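# Seat the L-shaped part flat in its matching pocket

## Task

Get the L-shaped part lying flat and fully down at the bottom of the pocket whose shape matches it, so that it stays seated there after the robot has let go.

## Robot and tools

Robot and scene. Two arms work over a table: left_arm, base near (+0.019, +0.349, 0) m, and right_arm, base near (-0.046, -0.253, 0) m, each turned only slightly about z. right_arm has a right hand and left_arm a mirrored left hand. A fixed camera, cam_high (672x504), sits on a stand behind the arms. Each wrist has a fisheye camera, cam_left_wrist and cam_right_wrist (616x616). Calibration matrices are given for all three but can be a little off, wrist cameras more so. A loose object may sometimes get nudged by an outside push.

Frame. Every position, orientation and offset uses the scene frame: origin on the table surface halfway between the two nominal bases, +z up, +x forward over the table, +y toward left_arm. Image left and right do not match arm names. Turns are applied about the Hand target's position.

Hand point. Each arm is steered by a point fixed to the palm, 0.15 m out from the wrist flange and 0.05 m in front of the palm. Its +z runs along straight fingers, +y points out of the palm, and +x runs across the palm away from the thumb on the right hand (toward the thumb on the left hand). Straight fingertips extend 0.06 to 0.07 m past the point along +z and lie 0.06 m behind it along -y. A bracket on the little-finger side of the wrist can collide with things.

A row. Every tool that moves the robot uses rows of 28 numbers, each in [-1, 1], always covering both arms: left dx, dy, dz, rx, ry, rz; then left little, ring, middle, index, thumb_bend, thumb_turn, force_limit, speed; then the same fourteen for the right arm. The six pose numbers are offsets, not poses: they are measured from that arm's Hand target as it stood when the action or move began, along scene axes. 1.0 equals 0.6 m of travel or 180 degrees; rx, ry, rz form a single rotation vector. All rows inside one action or move count from that same start, so resending an offset in a new call moves the arm further. Six zeros re-request the current Hand target. The controller limits commanded orientation to within 40 degrees of the measured one each step. Arms are loose: at rest the hand may sit 1 to 3 cm (occasionally 5 cm) off, usually low; send the missing distance as a further offset if needed.

Hand numbers. The six finger motors take absolute targets: -1 open/straight, +1 closed; thumb_turn +1 puts the thumb opposite the fingers, -1 beside the palm. force_limit maps -1 to about 0 N and +1 to 10 N at the fingertip (15 N for the two thumb motors). speed rises from almost zero at -1 to full at +0.48 and above. Use speed -0.94 or lower for a gentle grip. With the thumb turned in, the hand holds objects about 0.035 to 0.065 m thick, or handles down to 0.025 m. There is no 'leave unchanged' value: repeat the eight hand numbers of the last executed row for that hand, or, if none has run yet, its hand_measured six plus hand_force_limit and hand_speed. To grip harder, raise force_limit and send a target more closed than hand_measured; to loosen, send one more open.

Tools.
execute_actions(actions, cameras): actions is a list of actions; each action is a table of up to 15 rows, one per 1/30 s step, and a short table repeats its final row to fill 15 steps. cameras lists camera names, ["all"] or []; images come back when actions is empty or cameras requests them.
move(target, speed, blend, blocking, cameras): target is one row or a list of up to 15 rows, each offset from the same starting Hand targets. speed is path top speed in m/s, 0.002 to 4.3 (default 0.25), turning at up to twice that in rad/s; one value or one per target. blend, in metres, rounds corners between listed targets; 0 stops at each. blocking=false returns after about 0.5 s while motion continues. Paths do not avoid obstacles or the other arm and end after at most 10 s. Faster moves lag, stray and hit harder.
wait(seconds 0 to 10, cameras): lets time pass holding commands; returns early if a running move ends.
stop(cameras): brakes a running move.
zoom_image(camera, region [x0, y0, x1, y1] in image pixels, at most 504 by 504): closer view of the latest image from cam_high, cam_left_wrist or cam_right_wrist.
show_instructions(): shows the reference images for the L-shaped part and pocket tray.
finished_scene(scene=1): ends the scene permanently.

Results. Each lists, per arm, end_effector_position (m) and end_effector_quat_wxyz in the scene frame, the Hand target (basis for the next offsets), joint positions, velocities (may read 'within noise') and torques (torques 3 and 4 wrap at ±28 N m; nonzero even in free air). Per hand: hand_measured (positions on the target scale), hand_stopped_by (moving, target, force, stalled, fault), hand_load_n (fingertip force, positive when pushed open; a dropped grip shows as near zero), hand_force_limit and hand_speed, all in motor order. Action calls may also list hand positions at some steps. A move adds a 'move:' line giving its ending (done, off_target, moving, held, fault) and any limits (paced means a pose was clipped, held means steps were withheld). Done means within 10 mm and 2 degrees; it says nothing about contact.

Avoid. Never let anything fall off the table or be left off it. Do not drop the part from height, release it while moving, slam, or shove fixed or heavy things hard. Keep finger loads moderate. Keep the two arms and hands from touching each other. Route paths around, not close past, an arm's own base. Do not hold long pushes at unreachable poses: motors heat, a MOTOR HOT line appears at 85 °C and at 100 °C the arm drops and faults for 30 s or more. Any arm stop is costly; to end a push, command the target back past the hand point.

Each tool is called as name(argument=value, ...) on one line, values as JSON.

Reference images:

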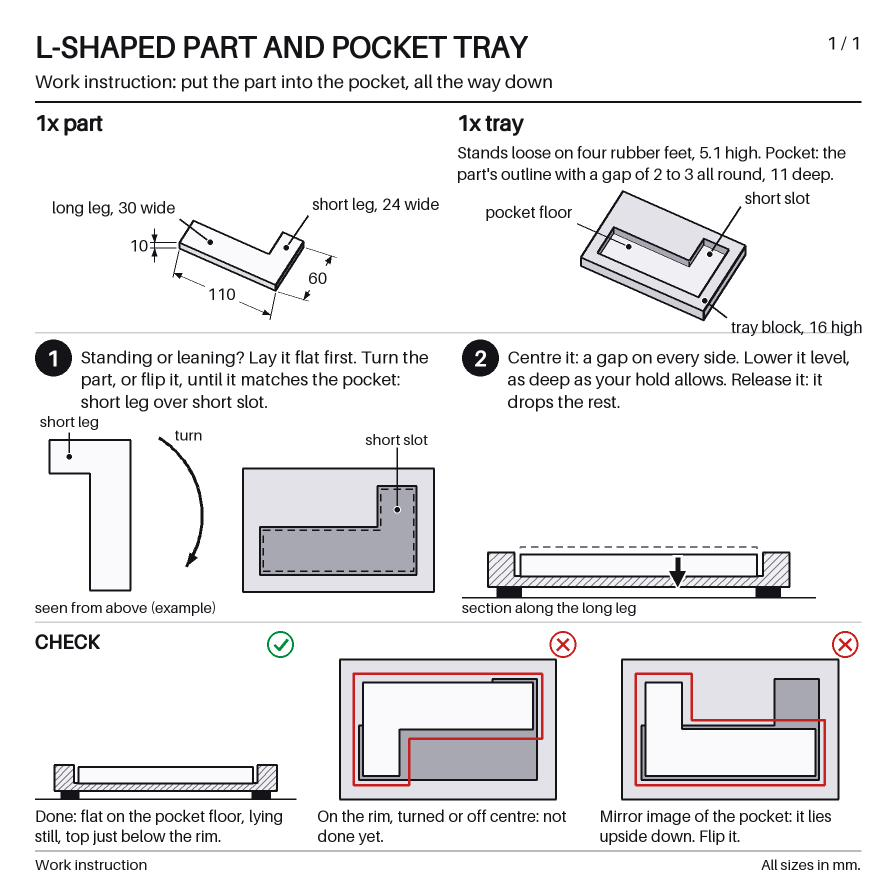

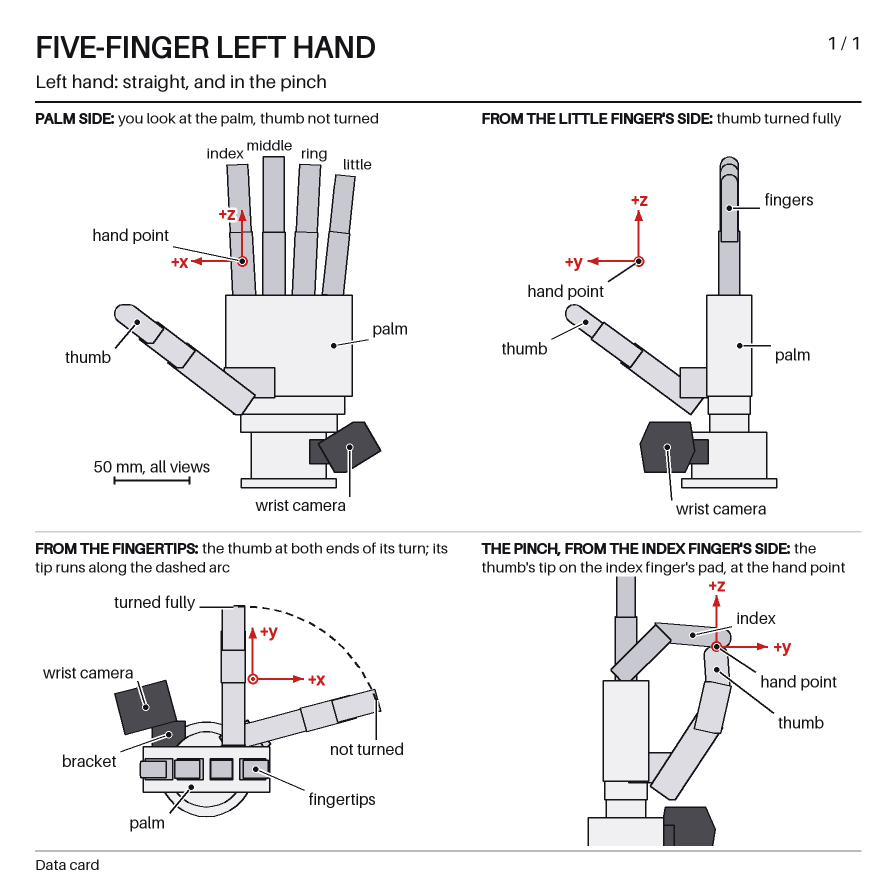

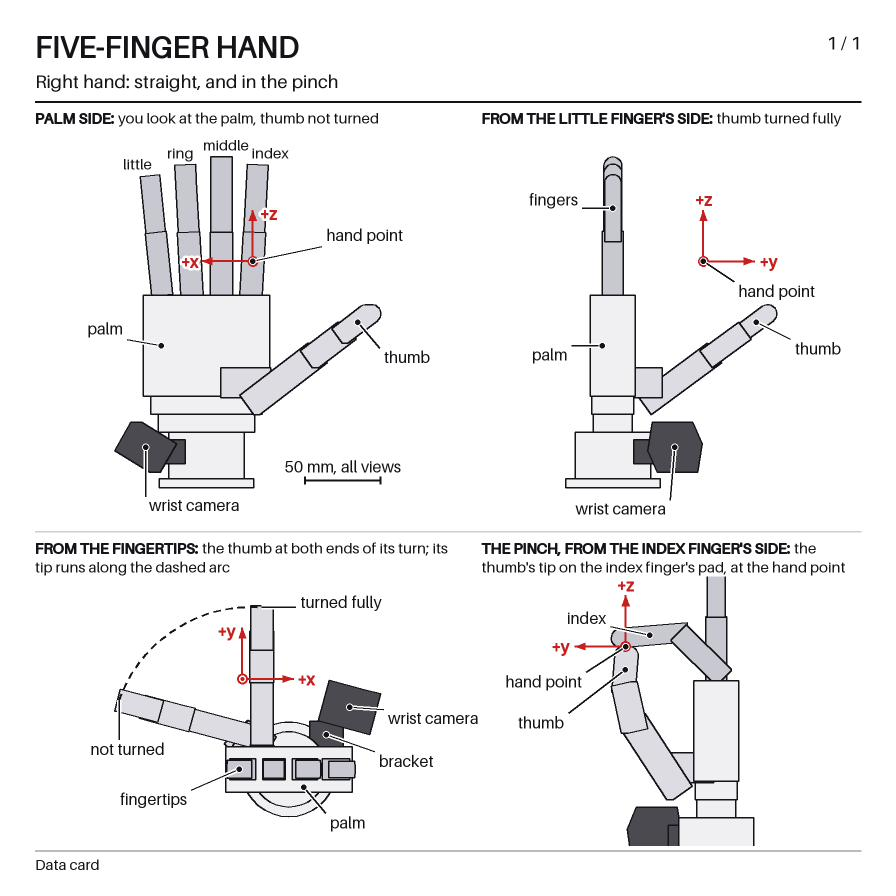

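## Session

execute_actions(actions=[])

Scene clock: 0.00 s.
left_arm: end_effector_position=(+0.0113, -0.0512, +0.1617) hand_measured=(-1.000, -1.000, -1.000, -1.000, -1.000, -1.000) hand_load_n=(+0.0, +0.0, +0.0, +0.0, +0.0, +0.0) hand_stopped_by=(target, target, target, target, target, target) hand_force_limit=0.00 hand_speed=-0.80 end_effector_quat_wxyz=(+0.298, +0.274, +0.839, -0.364) | right_arm: end_effector_position=(+0.2326, -0.5888, +0.1742) hand_measured=(-1.000, -1.000, -1.000, -1.000, -1.000, -1.000) hand_load_n=(+0.0, +0.0, +0.0, +0.0, +0.0, +0.0) hand_stopped_by=(target, target, target, target, target, target) hand_force_limit=0.00 hand_speed=-0.80 end_effector_quat_wxyz=(+0.062, +0.756, -0.416, +0.501)
Joint positions: left_arm=[-1.861 1.037 0.705 -0.37 -0.53 0.597] | right_arm=[-0.804 0.966 0.62 -0.178 -0.196 -1.303]
Joint velocities: within noise
Joint torques (N m): no reading
Heat: left arm: hottest waist 30 °C; right arm: hottest elbow 34 °C.
Hand target: left_arm +0.0118, -0.0644, +0.1851; +0.304, +0.261, +0.831, -0.386 | right_arm +0.2398, -0.6001, +0.2023; +0.071, +0.746, -0.405, +0.524

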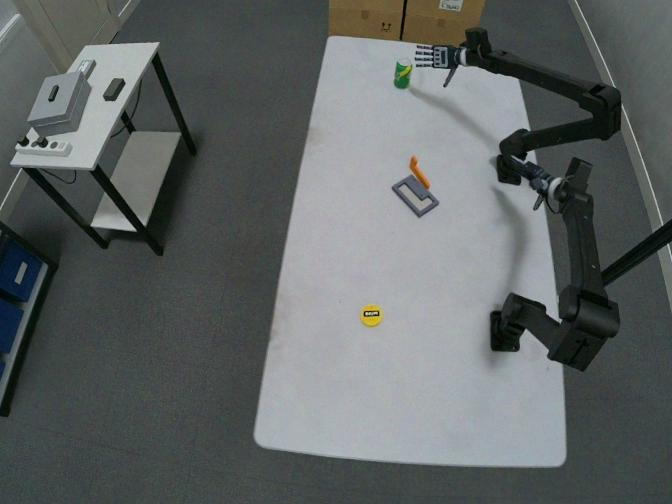

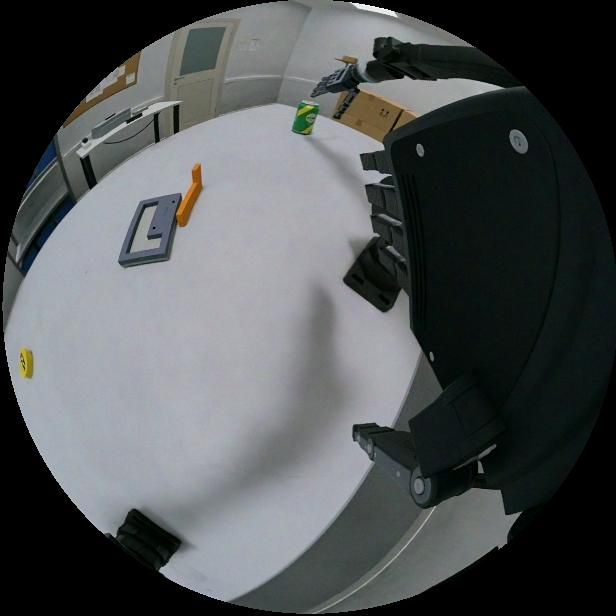

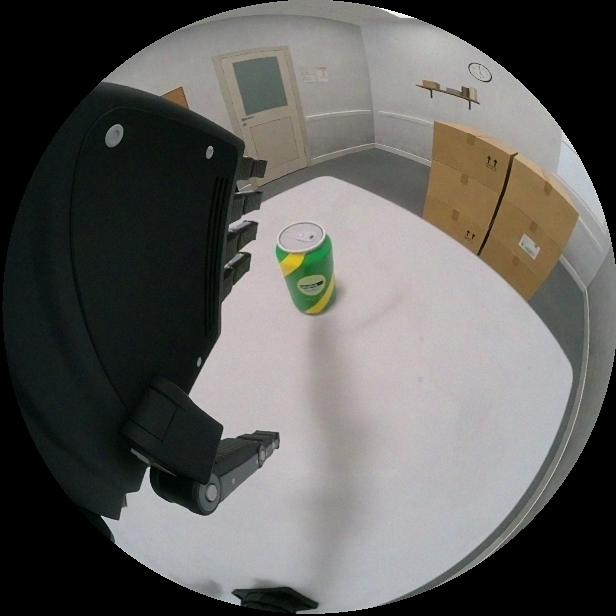

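zoom_image(camera="cam_high", region=[370, 140, 460, 230])

zoom_image(camera="cam_left_wrist", region=[100, 140, 250, 290])

zoom_image(camera="cam_high", region=[370, 20, 640, 290])

Scaled by 5.600 from the camera's 672x504 image, which has a finer 960x720 frame.

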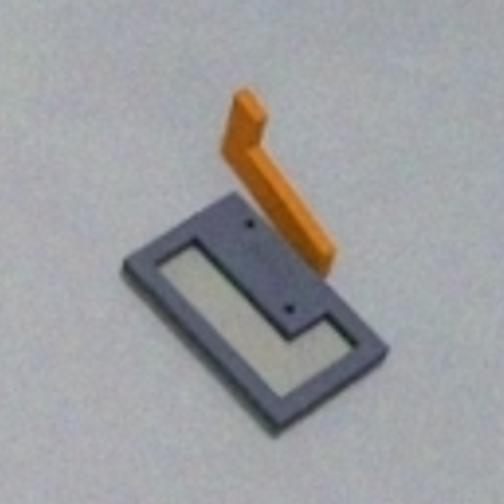

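Scaled by 3.360 from the camera's 616x616 image, which has a finer 880x880 frame.

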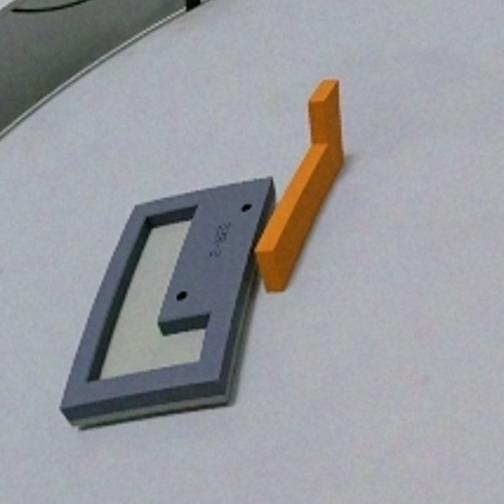

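Scaled by 1.867 from the camera's 672x504 image, which has a finer 960x720 frame.

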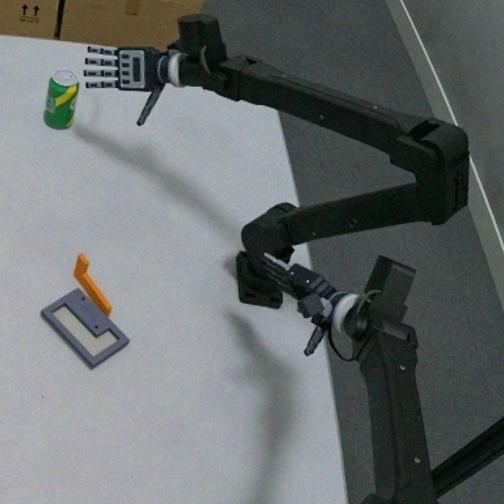

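zoom_image(camera="cam_high", region=[385, 150, 445, 210])

zoom_image(camera="cam_left_wrist", region=[110, 150, 210, 250])

Scaled by 8.400 from the camera's 672x504 image, which has a finer 960x720 frame.

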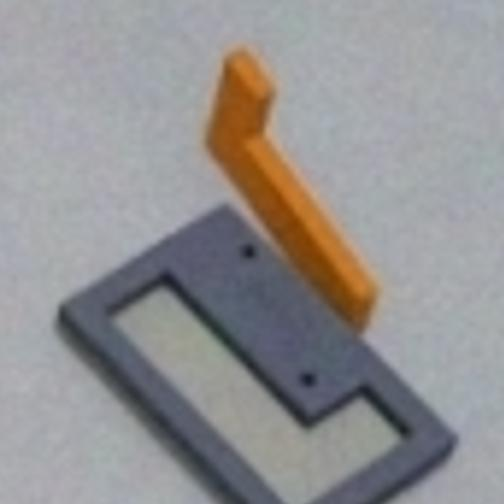

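Scaled by 5.040 from the camera's 616x616 image, which has a finer 880x880 frame.

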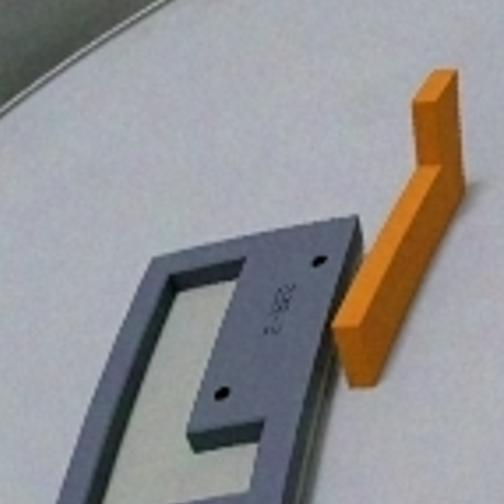

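move(target=[[0.183,0.3,0.2,0,0,0.128,-1,-1,-1,-1,-1,-1,0,-0.8,-0.066,0.2,0.146,0.17,-0.006,0.08,-1,-1,-0.45,-0.3,-0.39,1,0,0],[0.183,0.3,0.2,0,0,0.128,-1,-1,-1,-1,-1,-1,0,-0.8,0.05,0.6,0.03,0.343,-0.012,0.1635,-1,-1,-0.45,-0.3,-0.39,1,0,0]], blend=[0.05, 0], cameras=["all"])

Scene clock: 387.30 s.
left_arm: end_effector_position=(+0.1173, +0.1205, +0.2706) hand_measured=(-1.000, -1.000, -1.000, -1.000, -1.000, -1.000) hand_load_n=(+0.0, +0.0, +0.0, +0.0, +0.0, +0.0) hand_stopped_by=(target, target, target, target, target, target) hand_force_limit=0.00 hand_speed=-0.80 end_effector_quat_wxyz=(+0.369, +0.114, +0.874, -0.294) | right_arm: end_effector_position=(+0.2632, -0.2451, +0.2060) hand_measured=(-1.000, -1.000, -0.450, -0.300, -0.390, +1.000) hand_load_n=(+0.0, +0.0, +0.0, +0.0, +0.0, +0.0) hand_stopped_by=(target, target, target, target, target, target) hand_force_limit=0.00 hand_speed=0.00 end_effector_quat_wxyz=(-0.445, +0.740, -0.443, +0.240)
Joint positions: left_arm=[-1.681 0.565 0.8 -1.039 -0.691 0.442] | right_arm=[-0.376 0.755 0.661 -0.681 -0.798 -0.566]
Joint torques (N m): left_arm=[0.56 -0.03 13.65 1.05 -0.27 -0.03] | right_arm=[2.02 -2.96 11.03 2.8 -0.22 0.1]
Heat: left arm: hottest elbow 38 °C; right arm: hottest elbow 44 °C.
Hand target: left_arm +0.1216, +0.1156, +0.3051; +0.375, +0.089, +0.867, -0.317 | right_arm +0.2698, -0.2401, +0.2203; -0.453, +0.741, -0.422, +0.259
Off the commanded pose: left_arm 0.035 m, 4 deg | right_arm 0.017 m, 3 deg.
move: off_target (left_arm, right_arm)
camera_calibration:
cam_left_wrist: T_world_to_cam=[[-0.595974, -0.771365, 0.223184, 0.10121], [-0.775145, 0.480056, -0.410726, 0.146714], [0.209679, -0.417782, -0.884021, 0.373827], [0, 0, 0, 1]] pos_world=[0.0956594, 0.163817, 0.368142]
cam_right_wrist: T_world_to_cam=[[-0.300506, -0.398846, -0.866382, 0.166862], [-0.872265, 0.482365, 0.0804855, 0.337464], [0.385811, 0.779901, -0.492853, 0.304463], [0, 0, 0, 1]] pos_world=[0.227036, -0.33368, 0.267461]

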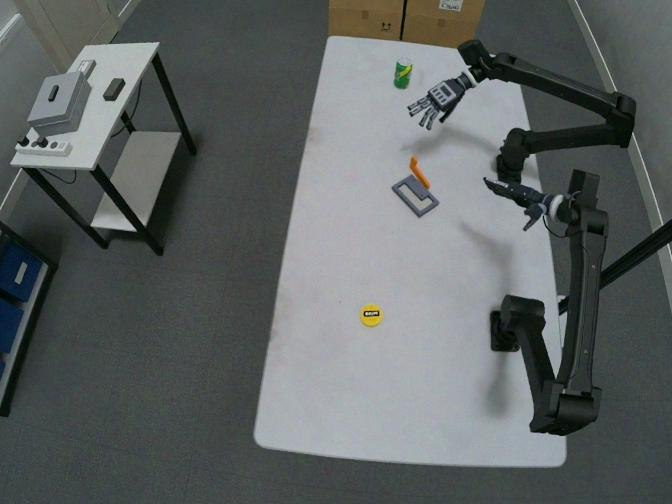

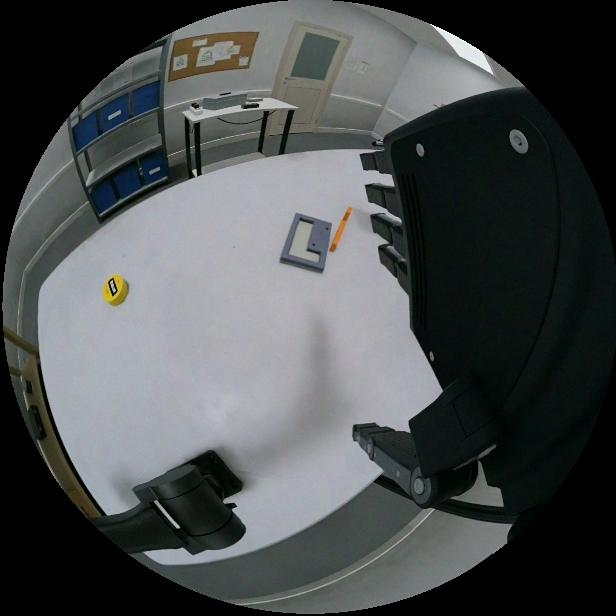

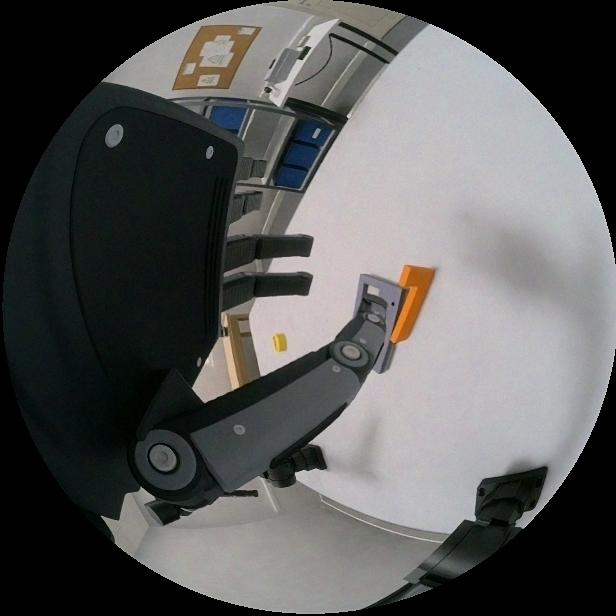

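zoom_image(camera="cam_right_wrist", region=[330, 230, 460, 400])

zoom_image(camera="cam_left_wrist", region=[260, 190, 380, 290])

zoom_image(camera="cam_high", region=[380, 60, 500, 220])

Scaled by 2.965 from the camera's 616x616 image, which has a finer 880x880 frame.

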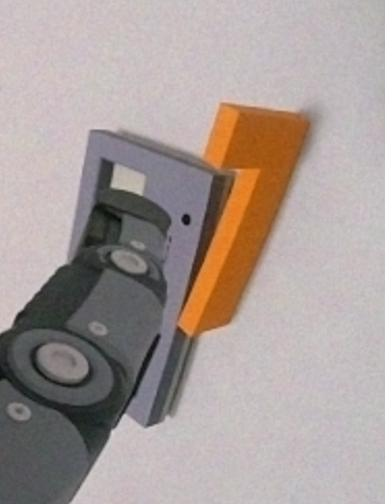

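Scaled by 4.200 from the camera's 616x616 image, which has a finer 880x880 frame.

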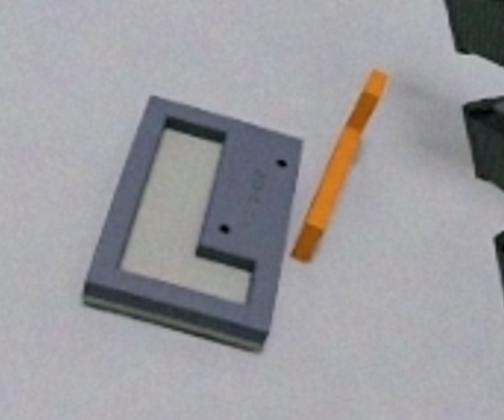

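Scaled by 3.150 from the camera's 672x504 image, which has a finer 960x720 frame.

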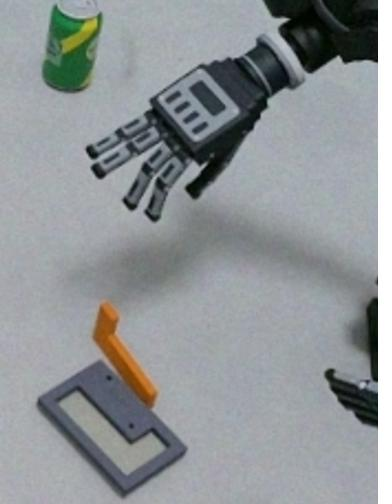

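move(target=[0,0,0,0,0,0,-1,-1,-1,-1,-1,-1,0,-0.8,0.078,0.0952,-0.1272,0,0,0,-1,-1,-0.45,-0.3,-0.39,1,0,0], cameras=["all"])

zoom_image(camera="cam_high", region=[380, 100, 480, 220])

zoom_image(camera="cam_right_wrist", region=[220, 200, 460, 440])

zoom_image(camera="cam_left_wrist", region=[260, 180, 400, 290])

Scene clock: 424.13 s.
left_arm: end_effector_position=(+0.1173, +0.1205, +0.2706) hand_measured=(-1.000, -1.000, -1.000, -1.000, -1.000, -1.000) hand_load_n=(+0.0, +0.0, +0.0, +0.0, +0.0, +0.0) hand_stopped_by=(target, target, target, target, target, target) hand_force_limit=0.00 hand_speed=-0.80 end_effector_quat_wxyz=(+0.369, +0.114, +0.874, -0.294) | right_arm: end_effector_position=(+0.3071, -0.1904, +0.1336) hand_measured=(-1.000, -1.000, -0.450, -0.300, -0.390, +1.000) hand_load_n=(+0.0, +0.0, +0.0, +0.0, +0.5, +0.0) hand_stopped_by=(target, target, target, target, target, target) hand_force_limit=0.00 hand_speed=0.00 end_effector_quat_wxyz=(-0.442, +0.743, -0.437, +0.250)
Joint positions: left_arm=[-1.681 0.565 0.8 -1.039 -0.691 0.442] | right_arm=[-0.094 0.888 0.5 -0.227 -0.571 -0.348]
Joint torques (N m): left_arm=[0.73 0.5 13.81 0.99 -0.29 -0.02] | right_arm=[1.73 -2.9 10.73 3.07 -0.11 0.1]
Heat: left arm: hottest elbow 40 °C; right arm: hottest elbow 45 °C.
Hand target: left_arm +0.1216, +0.1156, +0.3051; +0.375, +0.089, +0.867, -0.317 | right_arm +0.3166, -0.1830, +0.1440; -0.453, +0.741, -0.422, +0.259
Off the commanded pose: left_arm 0.035 m, 4 deg | right_arm 0.016 m, 2 deg.
move: off_target (left_arm, right_arm)
camera_calibration:
cam_left_wrist: T_world_to_cam=[[-0.595974, -0.771365, 0.223184, 0.10121], [-0.775145, 0.480056, -0.410726, 0.146714], [0.209679, -0.417782, -0.884021, 0.373827], [0, 0, 0, 1]] pos_world=[0.0956594, 0.163817, 0.368142]
cam_right_wrist: T_world_to_cam=[[-0.286874, -0.416058, -0.862901, 0.131201], [-0.873554, 0.483335, 0.0573696, 0.358882], [0.393201, 0.770248, -0.502106, 0.20629], [0, 0, 0, 1]] pos_world=[0.270027, -0.277768, 0.196204]

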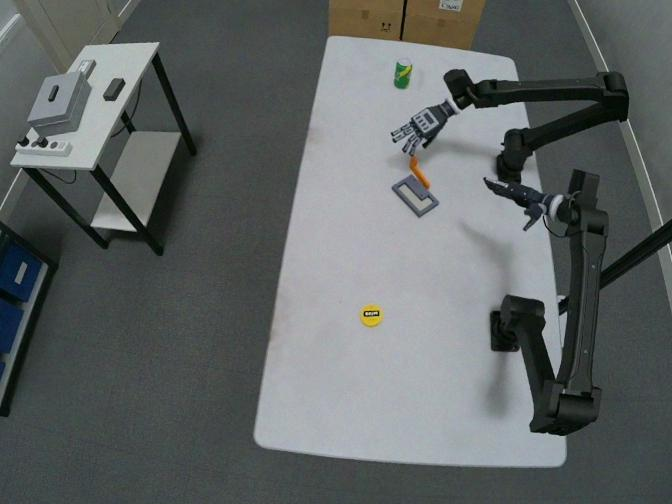

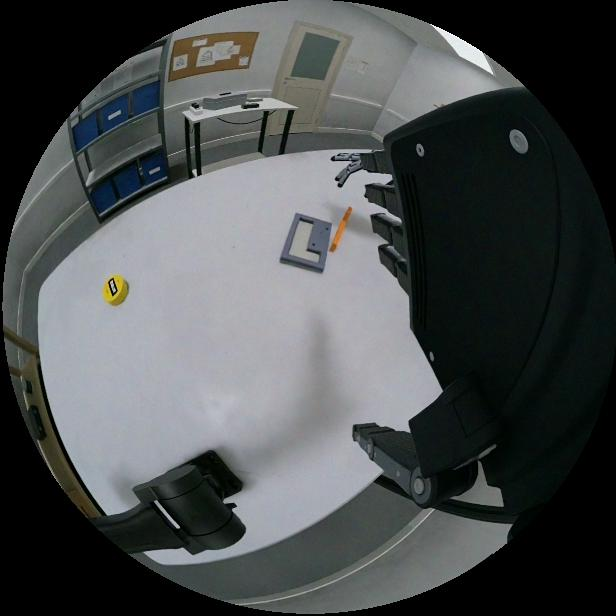

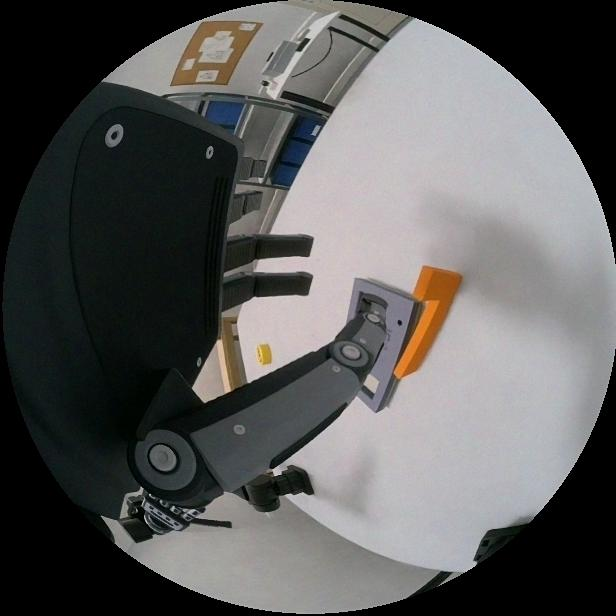

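Scaled by 4.200 from the camera's 672x504 image, which has a finer 960x720 frame.

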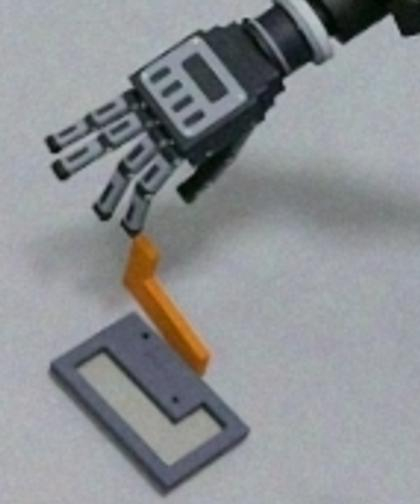

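Scaled by 2.100 from the camera's 616x616 image, which has a finer 880x880 frame.

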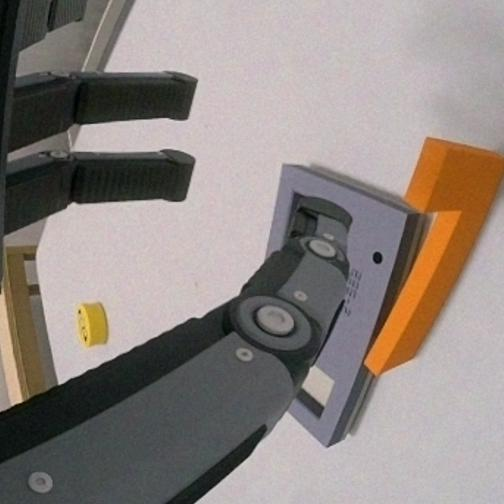

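Scaled by 3.600 from the camera's 616x616 image, which has a finer 880x880 frame.

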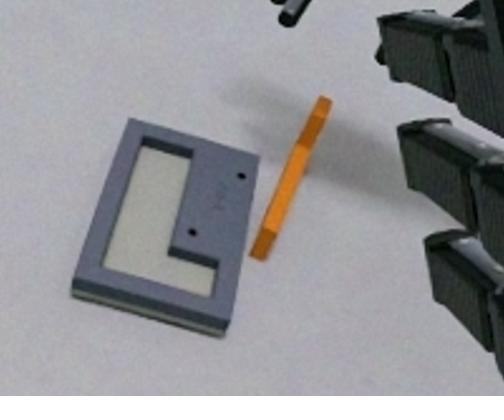

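zoom_image(camera="cam_right_wrist", region=[380, 250, 470, 390])

Scaled by 3.600 from the camera's 616x616 image, which has a finer 880x880 frame.

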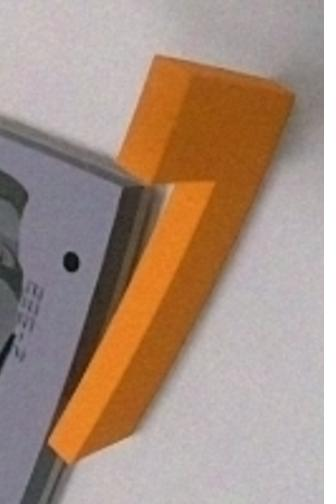

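move(target=[0,0,0,0,0,0,-1,-1,-1,-1,-1,-1,0,-0.8,-0.0032,-0.0148,-0.0727,0,0,0.014,-1,-1,-0.45,-0.3,-0.5,1,0,0], cameras=["all"], speed=0.12)

zoom_image(camera="cam_right_wrist", region=[310, 230, 490, 410])

zoom_image(camera="cam_high", region=[385, 130, 455, 200])

zoom_image(camera="cam_left_wrist", region=[280, 150, 400, 270])

Scene clock: 521.67 s.
left_arm: end_effector_position=(+0.1173, +0.1205, +0.2706) hand_measured=(-1.000, -1.000, -1.000, -1.000, -1.000, -1.000) hand_load_n=(+0.0, +0.0, +0.0, +0.0, +0.0, +0.0) hand_stopped_by=(target, target, target, target, target, target) hand_force_limit=0.00 hand_speed=-0.80 end_effector_quat_wxyz=(+0.369, +0.114, +0.874, -0.294) | right_arm: end_effector_position=(+0.3019, -0.1828, +0.0910) hand_measured=(-1.000, -1.000, -0.450, -0.300, -0.500, +1.000) hand_load_n=(+0.0, +0.0, +0.0, +0.0, +0.0, -0.5) hand_stopped_by=(target, target, target, target, target, target) hand_force_limit=0.00 hand_speed=0.00 end_effector_quat_wxyz=(-0.454, +0.754, -0.418, +0.225)
Joint positions: left_arm=[-1.681 0.565 0.8 -1.039 -0.691 0.442] | right_arm=[-0.1 0.991 0.431 -0.092 -0.64 -0.382]
Joint torques (N m): left_arm=[0.62 0.32 13.67 1.06 -0.29 -0.03] | right_arm=[-0.73 -3.37 10.04 2.99 -0.37 -0.23]
Heat: left arm: hottest elbow 42 °C; right arm: hottest elbow 43 °C.
Hand target: left_arm +0.1216, +0.1156, +0.3051; +0.375, +0.089, +0.867, -0.317 | right_arm +0.3147, -0.1918, +0.1004; -0.459, +0.751, -0.405, +0.249
Off the commanded pose: left_arm 0.035 m, 4 deg | right_arm 0.018 m, 3 deg.
move: off_target (left_arm, right_arm)
camera_calibration:
cam_left_wrist: T_world_to_cam=[[-0.595974, -0.771365, 0.223184, 0.10121], [-0.775145, 0.480056, -0.410726, 0.146714], [0.209679, -0.417782, -0.884021, 0.373827], [0, 0, 0, 1]] pos_world=[0.0956594, 0.163817, 0.368142]
cam_right_wrist: T_world_to_cam=[[-0.272179, -0.416564, -0.867406, 0.0919943], [-0.902452, 0.423321, 0.0798796, 0.348776], [0.333916, 0.804534, -0.491148, 0.204269], [0, 0, 0, 1]] pos_world=[0.271583, -0.273664, 0.152263]

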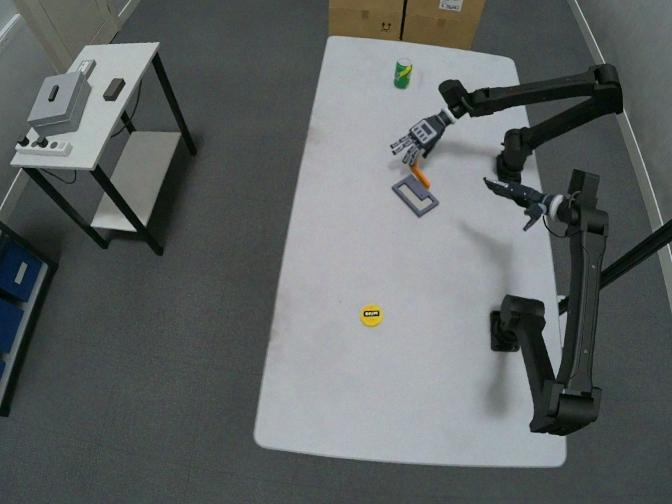

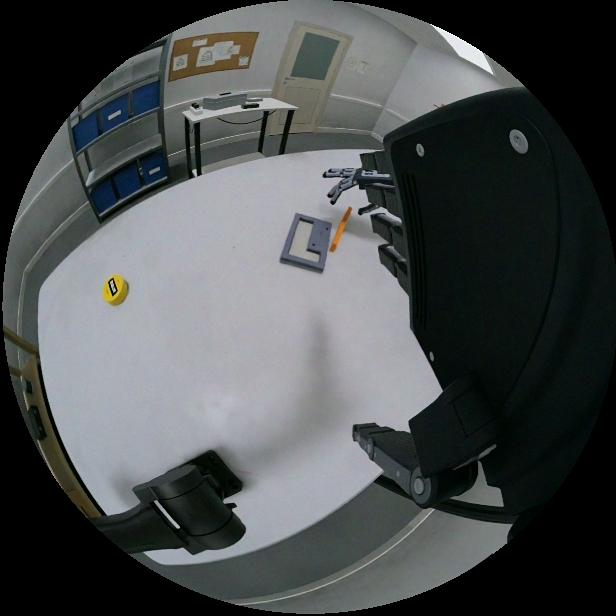

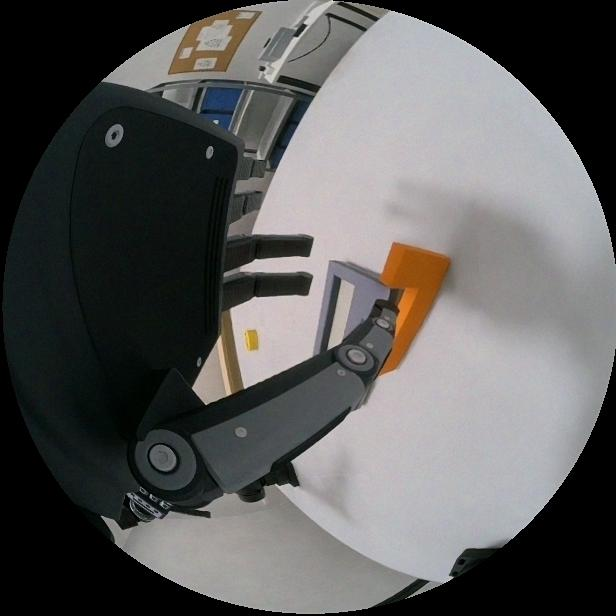

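Scaled by 2.800 from the camera's 616x616 image, which has a finer 880x880 frame.

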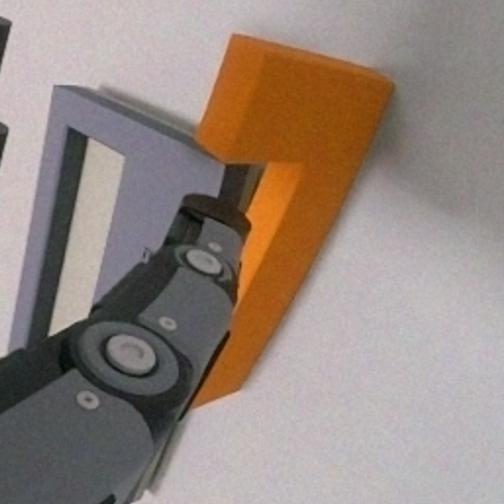

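Scaled by 7.200 from the camera's 672x504 image, which has a finer 960x720 frame.

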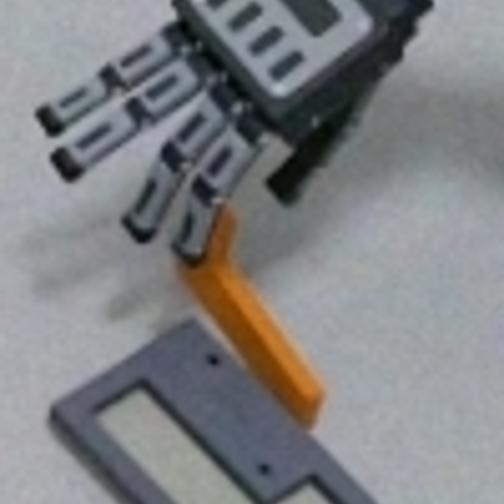

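Scaled by 4.200 from the camera's 616x616 image, which has a finer 880x880 frame.

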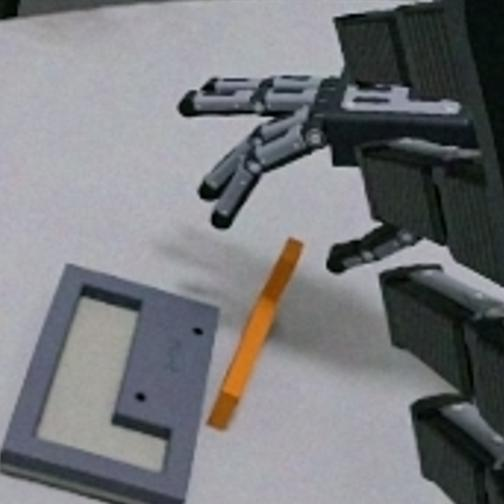

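move(target=[0,0,0,0,0,0,-1,-1,-1,-1,-1,-1,0,-0.8,0.0055,-0.03,-0.02,0,0,-0.006,-1,-1,-0.45,-0.3,-0.5,1,0,0], speed=0.12)

Scene clock: 546.60 s.
left_arm: end_effector_position=(+0.1173, +0.1205, +0.2706) hand_measured=(-1.000, -1.000, -1.000, -1.000, -1.000, -1.000) hand_load_n=(+0.0, +0.0, +0.0, +0.0, +0.0, +0.0) hand_stopped_by=(target, target, target, target, target, target) hand_force_limit=0.00 hand_speed=-0.80 end_effector_quat_wxyz=(+0.369, +0.114, +0.874, -0.294) | right_arm: end_effector_position=(+0.3060, -0.2003, +0.0803) hand_measured=(-1.000, -1.000, -0.450, -0.300, -0.500, +1.000) hand_load_n=(+0.0, +0.0, +0.0, +0.0, +0.0, +0.0) hand_stopped_by=(target, target, target, target, target, target) hand_force_limit=0.00 hand_speed=0.00 end_effector_quat_wxyz=(-0.453, +0.750, -0.424, +0.230)
Joint positions: left_arm=[-1.681 0.565 0.8 -1.039 -0.691 0.442] | right_arm=[-0.16 1.037 0.425 -0.056 -0.673 -0.412]
Joint torques (N m): left_arm=[0.62 0.21 13.74 1.07 -0.29 -0.02] | right_arm=[-1.38 -3.31 9.46 2.91 -0.43 -0.24]
Heat: left arm: hottest elbow 43 °C; right arm: hottest elbow 44 °C.
Hand target: left_arm +0.1216, +0.1156, +0.3051; +0.375, +0.089, +0.867, -0.317 | right_arm +0.3180, -0.2098, +0.0884; -0.456, +0.747, -0.412, +0.253
Off the commanded pose: left_arm 0.035 m, 4 deg | right_arm 0.017 m, 3 deg.
move: off_target (left_arm, right_arm)

move(target=[0,0,0,0,0,0,-1,-1,-1,-1,-1,-1,0,-0.8,-0.001,0.0,-0.047,0,0,0,-1,-1,-0.45,-0.3,-0.5,1,0,0], speed=0.12)

Scene clock: 552.87 s.
left_arm: end_effector_position=(+0.1173, +0.1205, +0.2706) hand_measured=(-1.000, -1.000, -1.000, -1.000, -1.000, -1.000) hand_load_n=(+0.0, +0.0, +0.0, +0.0, +0.0, +0.0) hand_stopped_by=(target, target, target, target, target, target) hand_force_limit=0.00 hand_speed=-0.80 end_effector_quat_wxyz=(+0.369, +0.114, +0.874, -0.294) | right_arm: end_effector_position=(+0.3059, -0.2004, +0.0530) hand_measured=(-1.000, -1.000, -0.450, -0.300, -0.500, +1.000) hand_load_n=(+0.0, +0.0, +0.0, +0.0, +0.0, +0.0) hand_stopped_by=(target, target, target, target, target, target) hand_force_limit=0.00 hand_speed=0.00 end_effector_quat_wxyz=(-0.453, +0.750, -0.423, +0.231)
Joint positions: left_arm=[-1.681 0.565 0.8 -1.039 -0.691 0.442] | right_arm=[-0.16 1.117 0.381 0.069 -0.673 -0.414]
Joint torques (N m): left_arm=[0.67 0.21 13.76 0.95 -0.28 0] | right_arm=[-0.44 -4.01 8.81 2.86 -0.39 -0.22]
Heat: left arm: hottest elbow 43 °C; right arm: hottest elbow 44 °C.
Hand target: left_arm +0.1216, +0.1156, +0.3051; +0.375, +0.089, +0.867, -0.317 | right_arm +0.3174, -0.2098, +0.0602; -0.456, +0.747, -0.412, +0.253
Off the commanded pose: left_arm 0.035 m, 4 deg | right_arm 0.016 m, 3 deg.
move: off_target (left_arm, right_arm)

move(target=[0,0,0,0,0,0,-1,-1,-1,-1,-1,-1,0,-0.8,0.0,0.0,-0.044,0,0,0,-1,-1,-0.45,-0.3,-0.5,1,0,0], speed=0.1, cameras=["all"])

zoom_image(camera="cam_left_wrist", region=[280, 150, 400, 270])

zoom_image(camera="cam_right_wrist", region=[290, 210, 470, 390])

zoom_image(camera="cam_high", region=[385, 130, 455, 200])

Scene clock: 560.83 s.
left_arm: end_effector_position=(+0.1173, +0.1205, +0.2706) hand_measured=(-1.000, -1.000, -1.000, -1.000, -1.000, -1.000) hand_load_n=(+0.0, +0.0, +0.0, +0.0, +0.0, +0.0) hand_stopped_by=(target, target, target, target, target, target) hand_force_limit=0.00 hand_speed=-0.80 end_effector_quat_wxyz=(+0.369, +0.114, +0.874, -0.294) | right_arm: end_effector_position=(+0.3064, -0.2005, +0.0275) hand_measured=(-1.000, -1.000, -0.450, -0.300, -0.500, +1.000) hand_load_n=(+0.0, +0.0, +0.0, +0.0, +0.5, +0.0) hand_stopped_by=(target, target, target, target, target, target) hand_force_limit=0.00 hand_speed=0.00 end_effector_quat_wxyz=(-0.453, +0.750, -0.423, +0.231)
Joint positions: left_arm=[-1.681 0.565 0.8 -1.039 -0.691 0.442] | right_arm=[-0.16 1.21 0.347 0.198 -0.673 -0.414]
Joint torques (N m): left_arm=[0.62 0.03 13.74 0.98 -0.26 -0.02] | right_arm=[-0.73 -4.6 7.87 2.99 -0.42 -0.26]
Heat: left arm: hottest elbow 43 °C; right arm: hottest elbow 43 °C.
Hand target: left_arm +0.1216, +0.1156, +0.3051; +0.375, +0.089, +0.867, -0.317 | right_arm +0.3174, -0.2098, +0.0338; -0.456, +0.747, -0.412, +0.253
Off the commanded pose: left_arm 0.035 m, 4 deg | right_arm 0.016 m, 3 deg.
move: off_target (left_arm, right_arm)
camera_calibration:
cam_left_wrist: T_world_to_cam=[[-0.595974, -0.771365, 0.223184, 0.10121], [-0.775145, 0.480056, -0.410726, 0.146714], [0.209679, -0.417782, -0.884021, 0.373827], [0, 0, 0, 1]] pos_world=[0.0956594, 0.163817, 0.368142]
cam_right_wrist: T_world_to_cam=[[-0.274354, -0.412222, -0.868794, 0.0322995], [-0.89532, 0.439174, 0.0743537, 0.366592], [0.350901, 0.798248, -0.48956, 0.179283], [0, 0, 0, 1]] pos_world=[0.274168, -0.290795, 0.0885736]

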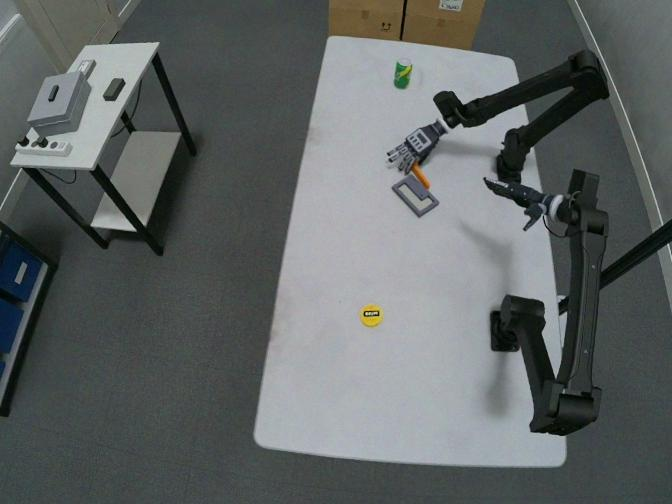

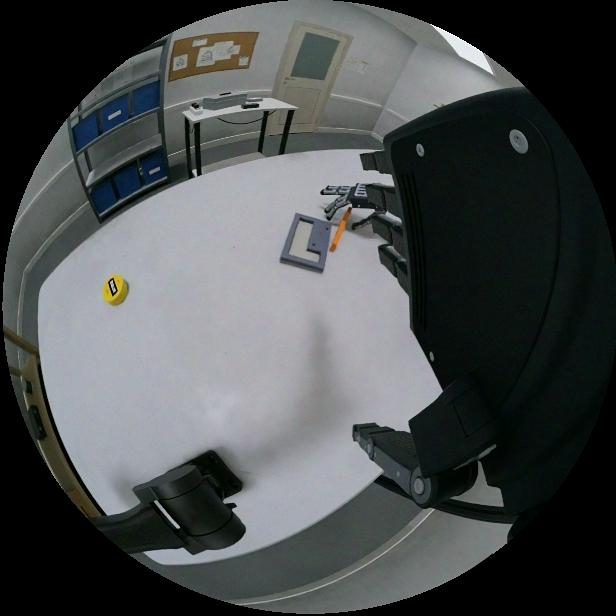

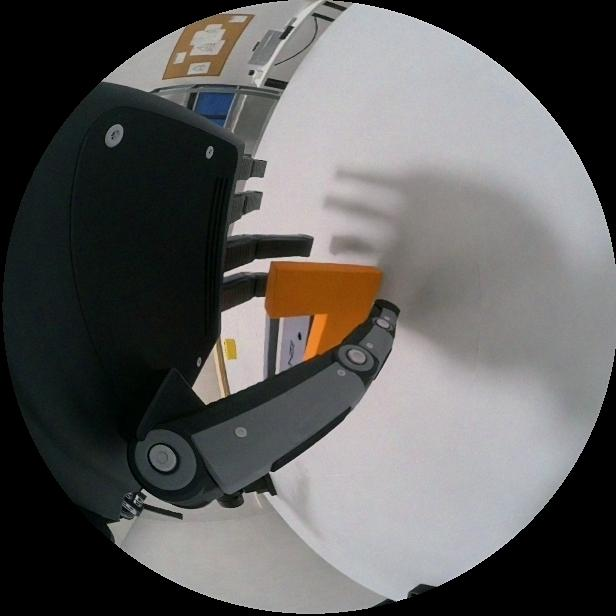

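Scaled by 4.200 from the camera's 616x616 image, which has a finer 880x880 frame.

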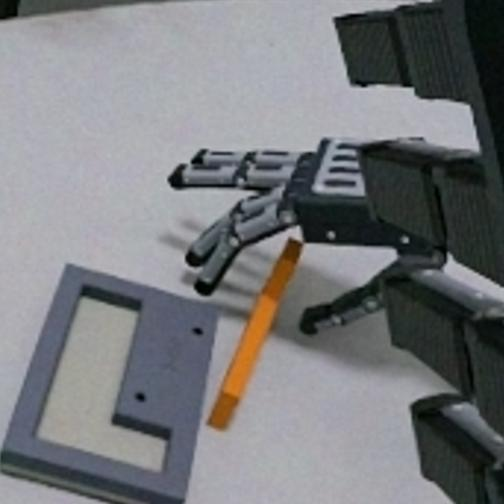

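Scaled by 2.800 from the camera's 616x616 image, which has a finer 880x880 frame.

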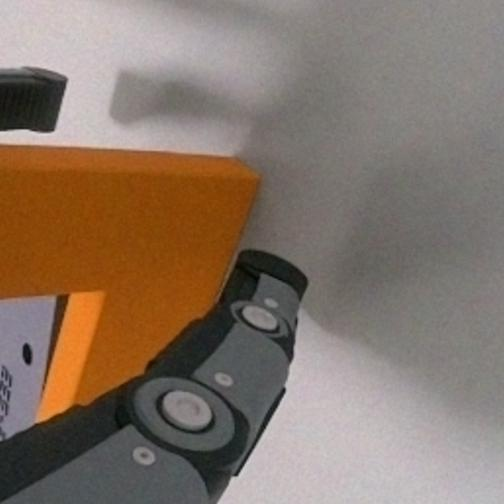

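Scaled by 7.200 from the camera's 672x504 image, which has a finer 960x720 frame.

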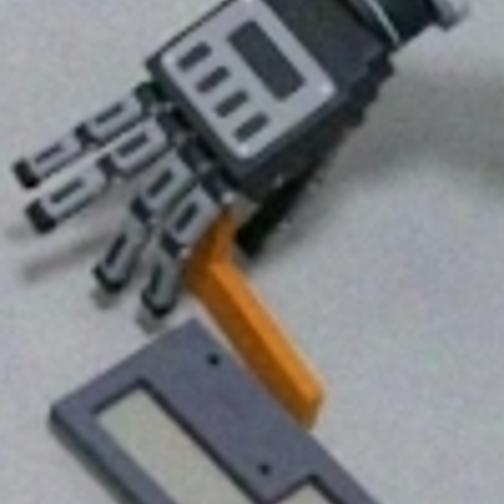

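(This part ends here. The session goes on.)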